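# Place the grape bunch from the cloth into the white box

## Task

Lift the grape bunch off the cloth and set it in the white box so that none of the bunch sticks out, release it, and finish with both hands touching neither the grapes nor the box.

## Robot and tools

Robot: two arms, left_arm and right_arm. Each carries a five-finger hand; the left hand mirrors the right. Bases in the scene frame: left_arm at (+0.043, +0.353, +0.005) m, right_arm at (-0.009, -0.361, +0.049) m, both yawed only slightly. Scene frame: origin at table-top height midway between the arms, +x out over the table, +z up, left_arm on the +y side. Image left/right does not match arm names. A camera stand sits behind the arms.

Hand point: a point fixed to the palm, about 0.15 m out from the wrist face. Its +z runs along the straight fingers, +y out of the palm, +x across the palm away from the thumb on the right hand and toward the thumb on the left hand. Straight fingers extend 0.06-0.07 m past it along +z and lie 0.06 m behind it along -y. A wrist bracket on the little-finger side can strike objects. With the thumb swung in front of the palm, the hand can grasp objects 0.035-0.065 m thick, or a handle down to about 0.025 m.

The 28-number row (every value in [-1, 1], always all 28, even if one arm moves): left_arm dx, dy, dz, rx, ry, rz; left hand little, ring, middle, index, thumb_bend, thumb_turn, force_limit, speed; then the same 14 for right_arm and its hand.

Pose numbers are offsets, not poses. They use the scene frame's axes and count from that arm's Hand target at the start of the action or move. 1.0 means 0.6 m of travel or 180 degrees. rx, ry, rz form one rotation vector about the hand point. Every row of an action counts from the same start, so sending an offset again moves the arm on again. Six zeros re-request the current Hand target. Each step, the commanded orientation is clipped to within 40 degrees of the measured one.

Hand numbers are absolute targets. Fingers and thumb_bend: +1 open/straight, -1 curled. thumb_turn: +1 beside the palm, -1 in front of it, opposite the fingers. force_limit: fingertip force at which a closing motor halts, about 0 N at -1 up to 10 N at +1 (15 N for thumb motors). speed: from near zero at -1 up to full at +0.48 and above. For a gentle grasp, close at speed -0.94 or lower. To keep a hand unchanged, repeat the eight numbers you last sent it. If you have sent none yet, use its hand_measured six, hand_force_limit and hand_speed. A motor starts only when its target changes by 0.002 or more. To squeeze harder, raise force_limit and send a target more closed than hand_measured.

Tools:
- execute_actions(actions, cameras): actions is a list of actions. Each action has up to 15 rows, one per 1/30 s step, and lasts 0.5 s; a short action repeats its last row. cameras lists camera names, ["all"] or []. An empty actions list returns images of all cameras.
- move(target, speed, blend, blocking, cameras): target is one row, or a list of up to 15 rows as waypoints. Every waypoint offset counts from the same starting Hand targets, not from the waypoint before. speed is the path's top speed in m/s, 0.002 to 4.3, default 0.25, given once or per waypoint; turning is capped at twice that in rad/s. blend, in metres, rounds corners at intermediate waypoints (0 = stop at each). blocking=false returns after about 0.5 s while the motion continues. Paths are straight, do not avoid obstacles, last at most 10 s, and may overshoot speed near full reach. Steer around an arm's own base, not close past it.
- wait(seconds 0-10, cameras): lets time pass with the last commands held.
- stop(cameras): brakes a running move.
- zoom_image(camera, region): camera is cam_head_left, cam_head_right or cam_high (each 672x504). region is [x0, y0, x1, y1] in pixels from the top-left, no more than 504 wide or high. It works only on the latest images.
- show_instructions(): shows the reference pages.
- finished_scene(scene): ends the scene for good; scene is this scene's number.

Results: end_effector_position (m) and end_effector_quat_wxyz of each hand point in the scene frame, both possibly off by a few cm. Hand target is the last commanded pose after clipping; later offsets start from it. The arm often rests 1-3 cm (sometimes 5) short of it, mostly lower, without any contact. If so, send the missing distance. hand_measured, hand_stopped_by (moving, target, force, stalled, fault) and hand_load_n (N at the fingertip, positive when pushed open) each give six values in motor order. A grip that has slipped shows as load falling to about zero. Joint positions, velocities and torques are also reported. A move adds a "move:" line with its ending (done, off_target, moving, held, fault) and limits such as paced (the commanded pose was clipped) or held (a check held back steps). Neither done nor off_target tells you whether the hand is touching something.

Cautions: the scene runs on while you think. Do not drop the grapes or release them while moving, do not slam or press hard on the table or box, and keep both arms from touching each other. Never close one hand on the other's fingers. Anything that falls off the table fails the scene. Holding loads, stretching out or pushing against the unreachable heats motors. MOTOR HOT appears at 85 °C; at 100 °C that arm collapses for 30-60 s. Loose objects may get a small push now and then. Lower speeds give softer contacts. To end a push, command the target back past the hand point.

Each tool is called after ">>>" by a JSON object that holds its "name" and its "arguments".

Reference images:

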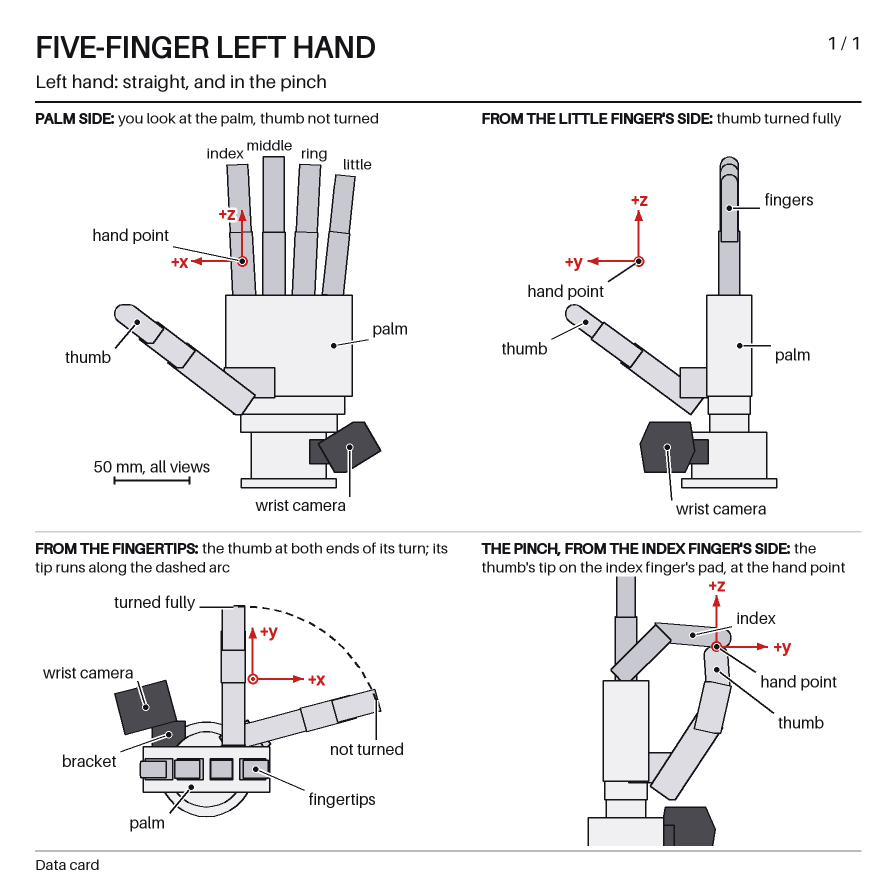

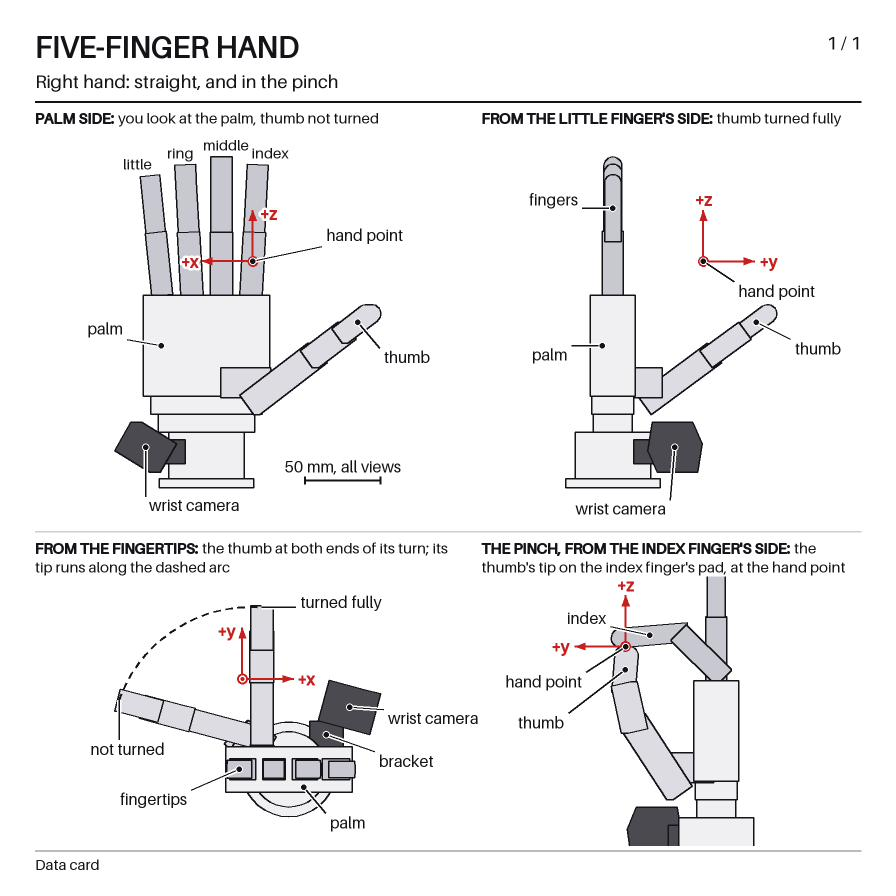

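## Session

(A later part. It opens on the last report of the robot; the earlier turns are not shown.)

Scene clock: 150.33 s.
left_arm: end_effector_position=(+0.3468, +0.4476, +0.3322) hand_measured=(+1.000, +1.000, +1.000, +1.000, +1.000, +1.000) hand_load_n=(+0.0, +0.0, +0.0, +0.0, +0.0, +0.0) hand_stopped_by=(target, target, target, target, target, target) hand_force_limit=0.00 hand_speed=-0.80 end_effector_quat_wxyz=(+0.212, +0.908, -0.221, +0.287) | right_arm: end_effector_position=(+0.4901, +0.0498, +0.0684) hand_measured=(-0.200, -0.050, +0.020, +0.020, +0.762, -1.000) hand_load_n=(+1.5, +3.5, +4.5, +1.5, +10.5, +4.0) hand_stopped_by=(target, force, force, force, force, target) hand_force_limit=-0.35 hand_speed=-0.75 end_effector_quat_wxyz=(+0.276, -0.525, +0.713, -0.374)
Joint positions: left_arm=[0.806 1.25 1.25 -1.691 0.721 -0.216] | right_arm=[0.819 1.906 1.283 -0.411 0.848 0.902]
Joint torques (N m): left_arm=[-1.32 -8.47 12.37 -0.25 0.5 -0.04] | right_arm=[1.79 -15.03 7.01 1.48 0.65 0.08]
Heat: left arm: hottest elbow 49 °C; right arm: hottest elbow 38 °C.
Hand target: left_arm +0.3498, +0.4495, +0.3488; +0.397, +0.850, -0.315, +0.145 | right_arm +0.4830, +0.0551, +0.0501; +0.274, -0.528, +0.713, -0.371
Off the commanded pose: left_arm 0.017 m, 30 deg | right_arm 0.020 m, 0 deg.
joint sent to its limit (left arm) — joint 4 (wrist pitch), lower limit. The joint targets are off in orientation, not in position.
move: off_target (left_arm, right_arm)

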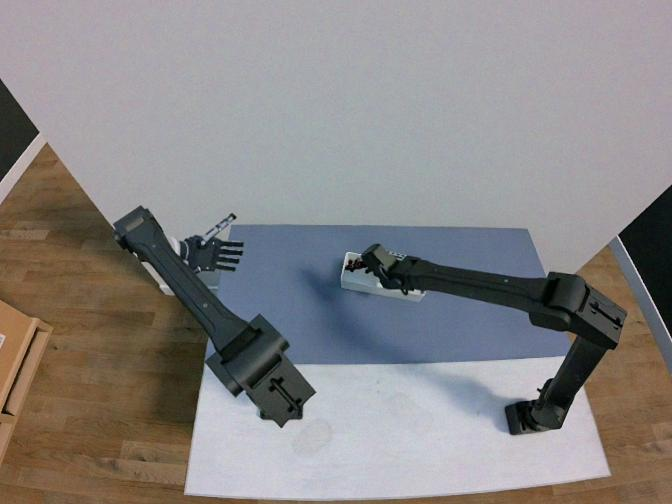

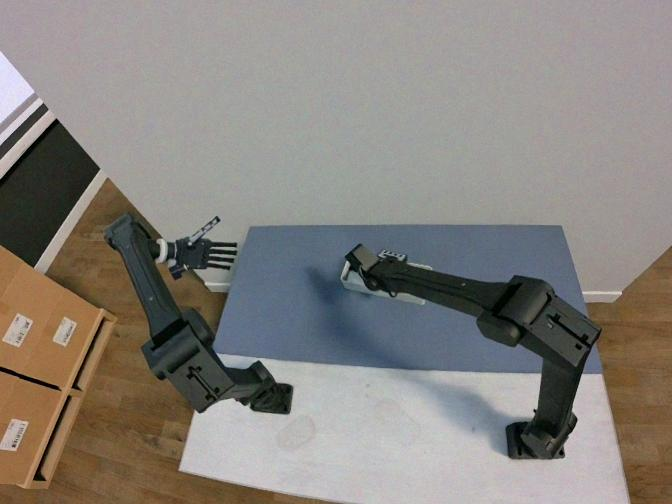

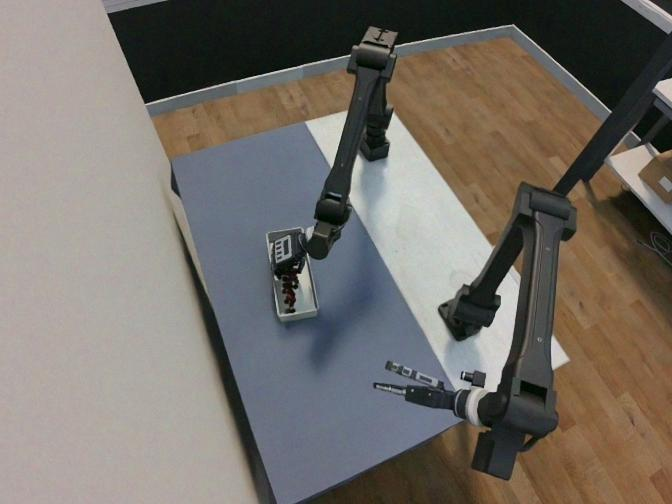

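>>> {"name": "move", "arguments": {"target": [0,0,0,0,0,0,1,1,1,1,1,1,0,-0.8, 0,-0.028,0,0,0,0,-0.2,-0.3,-0.4,-0.4,0.3,-1,-0.35,-0.75], "speed": 0.08, "cameras": ["cam_head_left","cam_high"]}}

>>> {"name": "zoom_image", "arguments": {"camera": "cam_head_left", "region": [330, 220, 470, 325]}}

>>> {"name": "zoom_image", "arguments": {"camera": "cam_high", "region": [230, 180, 370, 320]}}

Scene clock: 157.77 s.
left_arm: end_effector_position=(+0.3468, +0.4476, +0.3322) hand_measured=(+1.000, +1.000, +1.000, +1.000, +1.000, +1.000) hand_load_n=(+0.0, +0.0, +0.0, +0.0, +0.0, +0.0) hand_stopped_by=(target, target, target, target, target, target) hand_force_limit=0.00 hand_speed=-0.80 end_effector_quat_wxyz=(+0.212, +0.908, -0.221, +0.287) | right_arm: end_effector_position=(+0.4831, +0.0442, +0.0551) hand_measured=(-0.200, -0.050, +0.020, +0.020, +0.762, -1.000) hand_load_n=(+1.0, +3.5, +5.0, +2.0, +10.5, +4.0) hand_stopped_by=(target, force, force, force, force, target) hand_force_limit=-0.35 hand_speed=-0.75 end_effector_quat_wxyz=(+0.277, -0.526, +0.714, -0.370)
Joint positions: left_arm=[0.806 1.25 1.25 -1.691 0.721 -0.216] | right_arm=[0.819 1.906 1.241 -0.369 0.839 0.902]
Joint torques (N m): left_arm=[-1.38 -9.35 12.31 -0.16 0.43 -0.03] | right_arm=[-0.15 -16.5 6.74 1.24 0.58 -0.17]
Heat: left arm: hottest elbow 49 °C; right arm: hottest elbow 37 °C.
Hand target: left_arm +0.3498, +0.4495, +0.3488; +0.397, +0.850, -0.315, +0.145 | right_arm +0.4831, +0.0383, +0.0502; +0.274, -0.528, +0.713, -0.371
Off the commanded pose: left_arm 0.017 m, 30 deg | right_arm 0.008 m, 0 deg.
joint sent to its limit (left arm) — joint 4 (wrist pitch), lower limit. The joint targets are off in orientation, not in position.
move: off_target (left_arm)
Images, in order (width x height): cam_head_left 672x504, cam_high 672x504.

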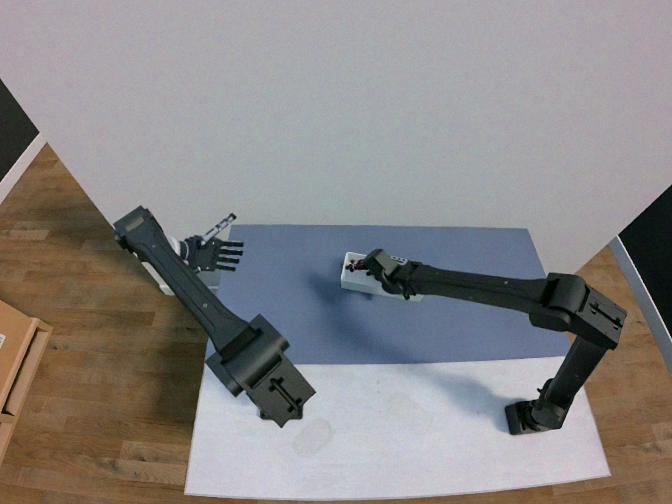

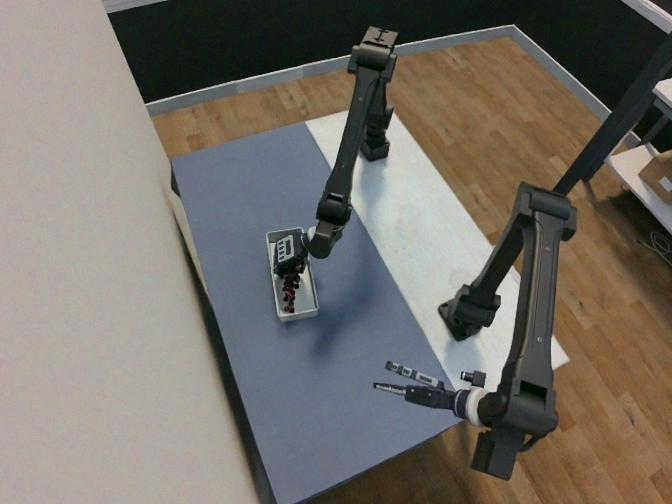

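Scaled by 3.600 from the camera's 672x504 image, which has a finer 960x720 frame.

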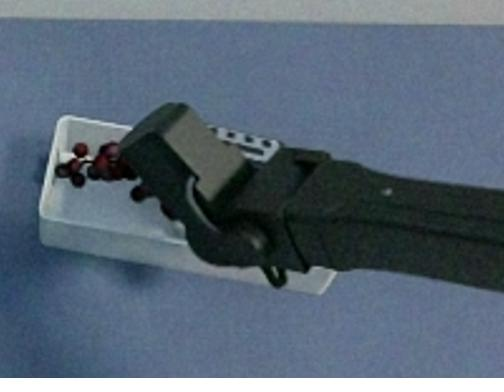

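Scaled by 3.600 from the camera's 672x504 image, which has a finer 960x720 frame.

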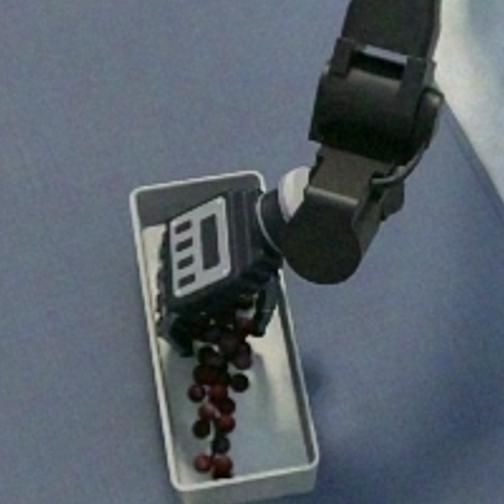

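>>> {"name": "move", "arguments": {"target": [0,0,0,0,0,0,1,1,1,1,1,1,0,-0.8, 0,0,0,0,0,0,-0.2,-0.3,-0.4,-0.4,0.92,-1,-0.35,-0.5]}}

>>> {"name": "move", "arguments": {"target": [0,0,0,0,0,0,1,1,1,1,1,1,0,-0.8, 0,0,0,0,0,0,0.2,0.2,0.22,0.25,0.92,-1,-0.35,-0.5], "cameras": ["cam_head_left","cam_high"]}}

>>> {"name": "zoom_image", "arguments": {"camera": "cam_high", "region": [230, 180, 370, 320]}}

Scene clock: 164.60 s.
left_arm: end_effector_position=(+0.3468, +0.4476, +0.3322) hand_measured=(+1.000, +1.000, +1.000, +1.000, +1.000, +1.000) hand_load_n=(+0.0, +0.0, +0.0, +0.0, -0.5, +0.0) hand_stopped_by=(target, target, target, target, target, target) hand_force_limit=0.00 hand_speed=-0.80 end_effector_quat_wxyz=(+0.212, +0.908, -0.221, +0.287) | right_arm: end_effector_position=(+0.4831, +0.0442, +0.0551) hand_measured=(-0.200, -0.050, +0.018, +0.018, +0.920, -1.000) hand_load_n=(+0.0, +0.0, +0.0, +0.0, -0.5, +0.0) hand_stopped_by=(target, force, force, force, target, target) hand_force_limit=-0.35 hand_speed=-0.50 end_effector_quat_wxyz=(+0.277, -0.526, +0.714, -0.370)
Joint positions: left_arm=[0.806 1.25 1.25 -1.691 0.721 -0.216] | right_arm=[0.819 1.906 1.241 -0.369 0.839 0.902]
Joint torques (N m): left_arm=[-1.38 -9.05 12.27 -0.12 0.48 0] | right_arm=[-0.15 -16.79 6.57 1.28 0.56 -0.15]
Heat: left arm: hottest elbow 49 °C; right arm: hottest elbow 37 °C.
Hand target: left_arm +0.3498, +0.4495, +0.3488; +0.397, +0.850, -0.315, +0.145 | right_arm +0.4831, +0.0383, +0.0502; +0.274, -0.528, +0.713, -0.371
Off the commanded pose: left_arm 0.017 m, 30 deg | right_arm 0.008 m, 0 deg.
joint sent to its limit (left arm) — joint 4 (wrist pitch), lower limit. The joint targets are off in orientation, not in position.
move: off_target (left_arm)

Scene clock: 165.17 s.
left_arm: end_effector_position=(+0.3468, +0.4476, +0.3322) hand_measured=(+1.000, +1.000, +1.000, +1.000, +1.000, +1.000) hand_load_n=(+0.0, +0.0, +0.0, +0.0, +0.0, +0.0) hand_stopped_by=(target, target, target, target, target, target) hand_force_limit=0.00 hand_speed=-0.80 end_effector_quat_wxyz=(+0.212, +0.908, -0.221, +0.287) | right_arm: end_effector_position=(+0.4831, +0.0442, +0.0551) hand_measured=(+0.200, +0.200, +0.220, +0.250, +0.920, -1.000) hand_load_n=(+0.0, +0.0, +0.0, +0.0, +0.0, +0.0) hand_stopped_by=(target, target, target, target, target, target) hand_force_limit=-0.35 hand_speed=-0.50 end_effector_quat_wxyz=(+0.277, -0.526, +0.714, -0.370)
Joint positions: left_arm=[0.806 1.25 1.25 -1.691 0.721 -0.216] | right_arm=[0.819 1.906 1.241 -0.369 0.839 0.902]
Joint torques (N m): left_arm=[-1.73 -8.7 12.34 -0.1 0.48 0] | right_arm=[-0.56 -16.85 6.58 1.2 0.58 -0.14]
Heat: left arm: hottest elbow 49 °C; right arm: hottest elbow 37 °C.
Hand target: left_arm +0.3498, +0.4495, +0.3488; +0.397, +0.850, -0.315, +0.145 | right_arm +0.4831, +0.0383, +0.0502; +0.274, -0.528, +0.713, -0.371
Off the commanded pose: left_arm 0.017 m, 30 deg | right_arm 0.008 m, 0 deg.
joint sent to its limit (left arm) — joint 4 (wrist pitch), lower limit. The joint targets are off in orientation, not in position.
move: off_target (left_arm)
Images, in order (width x height): cam_head_left 672x504, cam_high 672x504.

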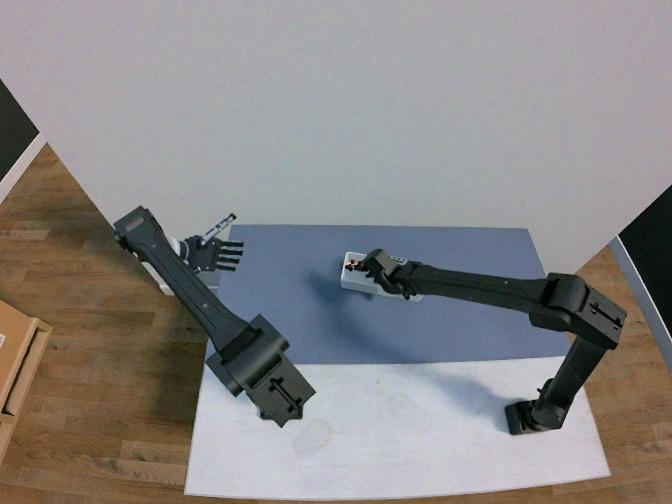

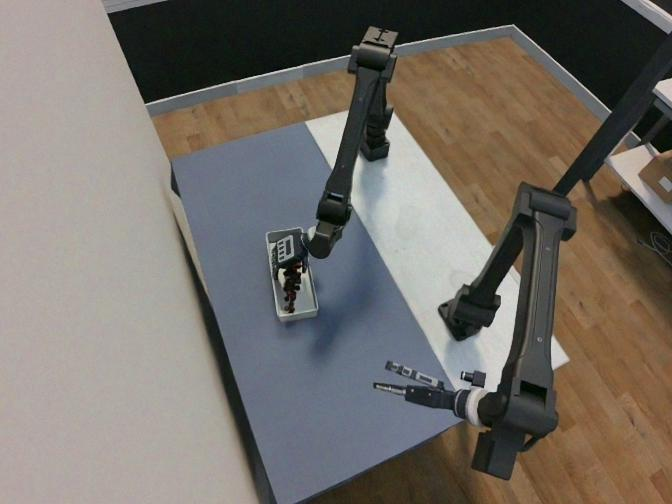

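Scaled by 3.600 from the camera's 672x504 image, which has a finer 960x720 frame.

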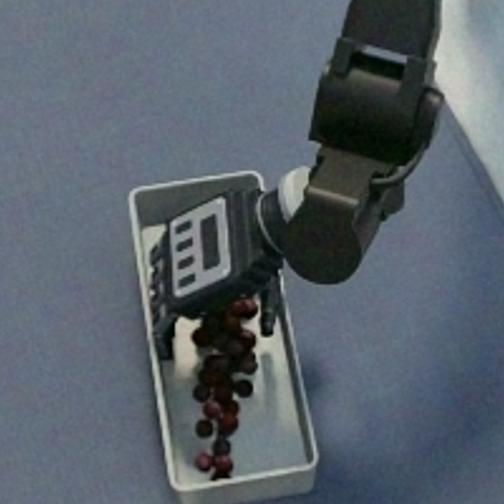

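>>> {"name": "move", "arguments": {"target": [[0,0,0,0,0,0,1,1,1,1,1,1,0,-0.8, 0.025,0.03,0.07,0,0,0,0.2,0.2,0.22,0.25,0.92,-1,-0.35,-0.5],[0,0,0,0,0,0,1,1,1,1,1,1,0,-0.8, 0.028,0.035,0.3,0,0,0,0.2,0.2,0.22,0.25,0.92,-1,-0.35,-0.5]], "speed": 0.12, "blend": [0.02,0], "cameras": ["cam_head_left","cam_high"]}}

>>> {"name": "zoom_image", "arguments": {"camera": "cam_high", "region": [230, 180, 370, 320]}}

Scene clock: 175.87 s.
left_arm: end_effector_position=(+0.3468, +0.4476, +0.3322) hand_measured=(+1.000, +1.000, +1.000, +1.000, +1.000, +1.000) hand_load_n=(+0.0, +0.0, +0.0, +0.0, +0.0, +0.0) hand_stopped_by=(target, target, target, target, target, target) hand_force_limit=0.00 hand_speed=-0.80 end_effector_quat_wxyz=(+0.212, +0.908, -0.221, +0.287) | right_arm: end_effector_position=(+0.4887, +0.0506, +0.2057) hand_measured=(+0.200, +0.200, +0.220, +0.250, +0.920, -1.000) hand_load_n=(+0.0, +0.0, +0.0, +0.0, +0.0, +0.0) hand_stopped_by=(target, target, target, target, target, target) hand_force_limit=-0.35 hand_speed=-0.50 end_effector_quat_wxyz=(+0.259, -0.535, +0.712, -0.373)
Joint positions: left_arm=[0.806 1.25 1.25 -1.691 0.721 -0.216] | right_arm=[0.819 1.764 1.489 -0.798 0.839 0.902]
Joint torques (N m): left_arm=[-1.61 -8.18 12.15 -0.27 0.46 -0.07] | right_arm=[0.03 -16.26 13.11 0.25 0.66 -0.12]
Heat: left arm: hottest elbow 50 °C; right arm: hottest elbow 36 °C.
Hand target: left_arm +0.3498, +0.4495, +0.3488; +0.397, +0.850, -0.315, +0.145 | right_arm +0.4999, +0.0593, +0.2301; +0.274, -0.528, +0.713, -0.371
Off the commanded pose: left_arm 0.017 m, 30 deg | right_arm 0.028 m, 2 deg.
joint sent to its limit (left arm) — joint 4 (wrist pitch), lower limit. The joint targets are off in orientation, not in position.
move: off_target (left_arm, right_arm)
Images, in order (width x height): cam_head_left 672x504, cam_high 672x504.

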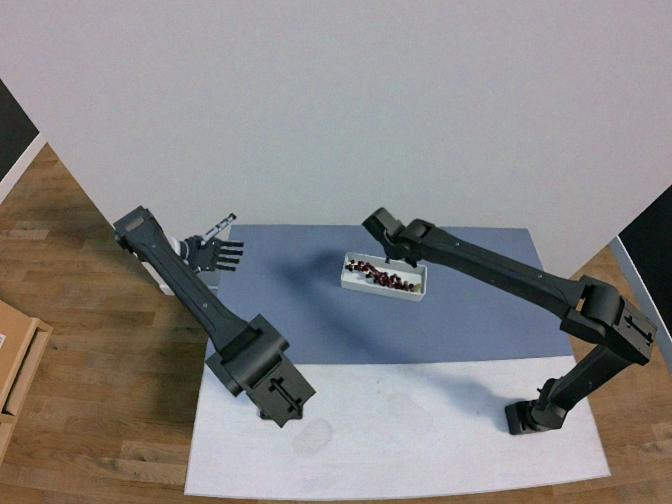

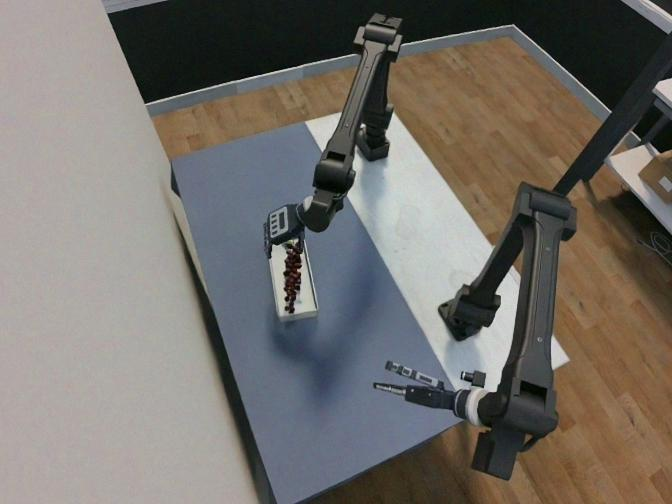

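Scaled by 3.600 from the camera's 672x504 image, which has a finer 960x720 frame.

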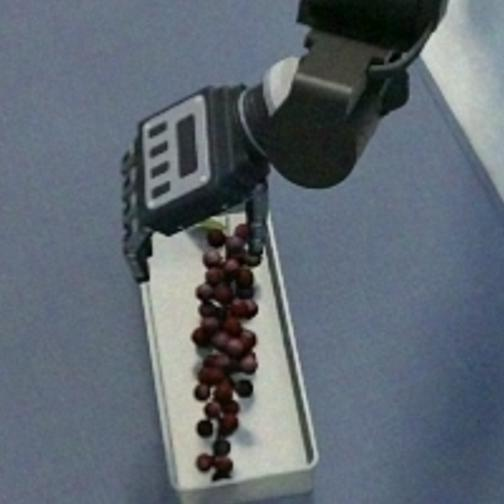

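>>> {"name": "zoom_image", "arguments": {"camera": "cam_head_left", "region": [330, 220, 470, 325]}}

Scaled by 3.600 from the camera's 672x504 image, which has a finer 960x720 frame.

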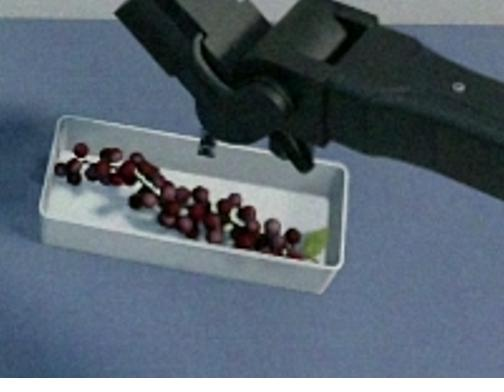

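>>> {"name": "finished_scene", "arguments": {"scene": 2}}

The scene is finished: the task was done.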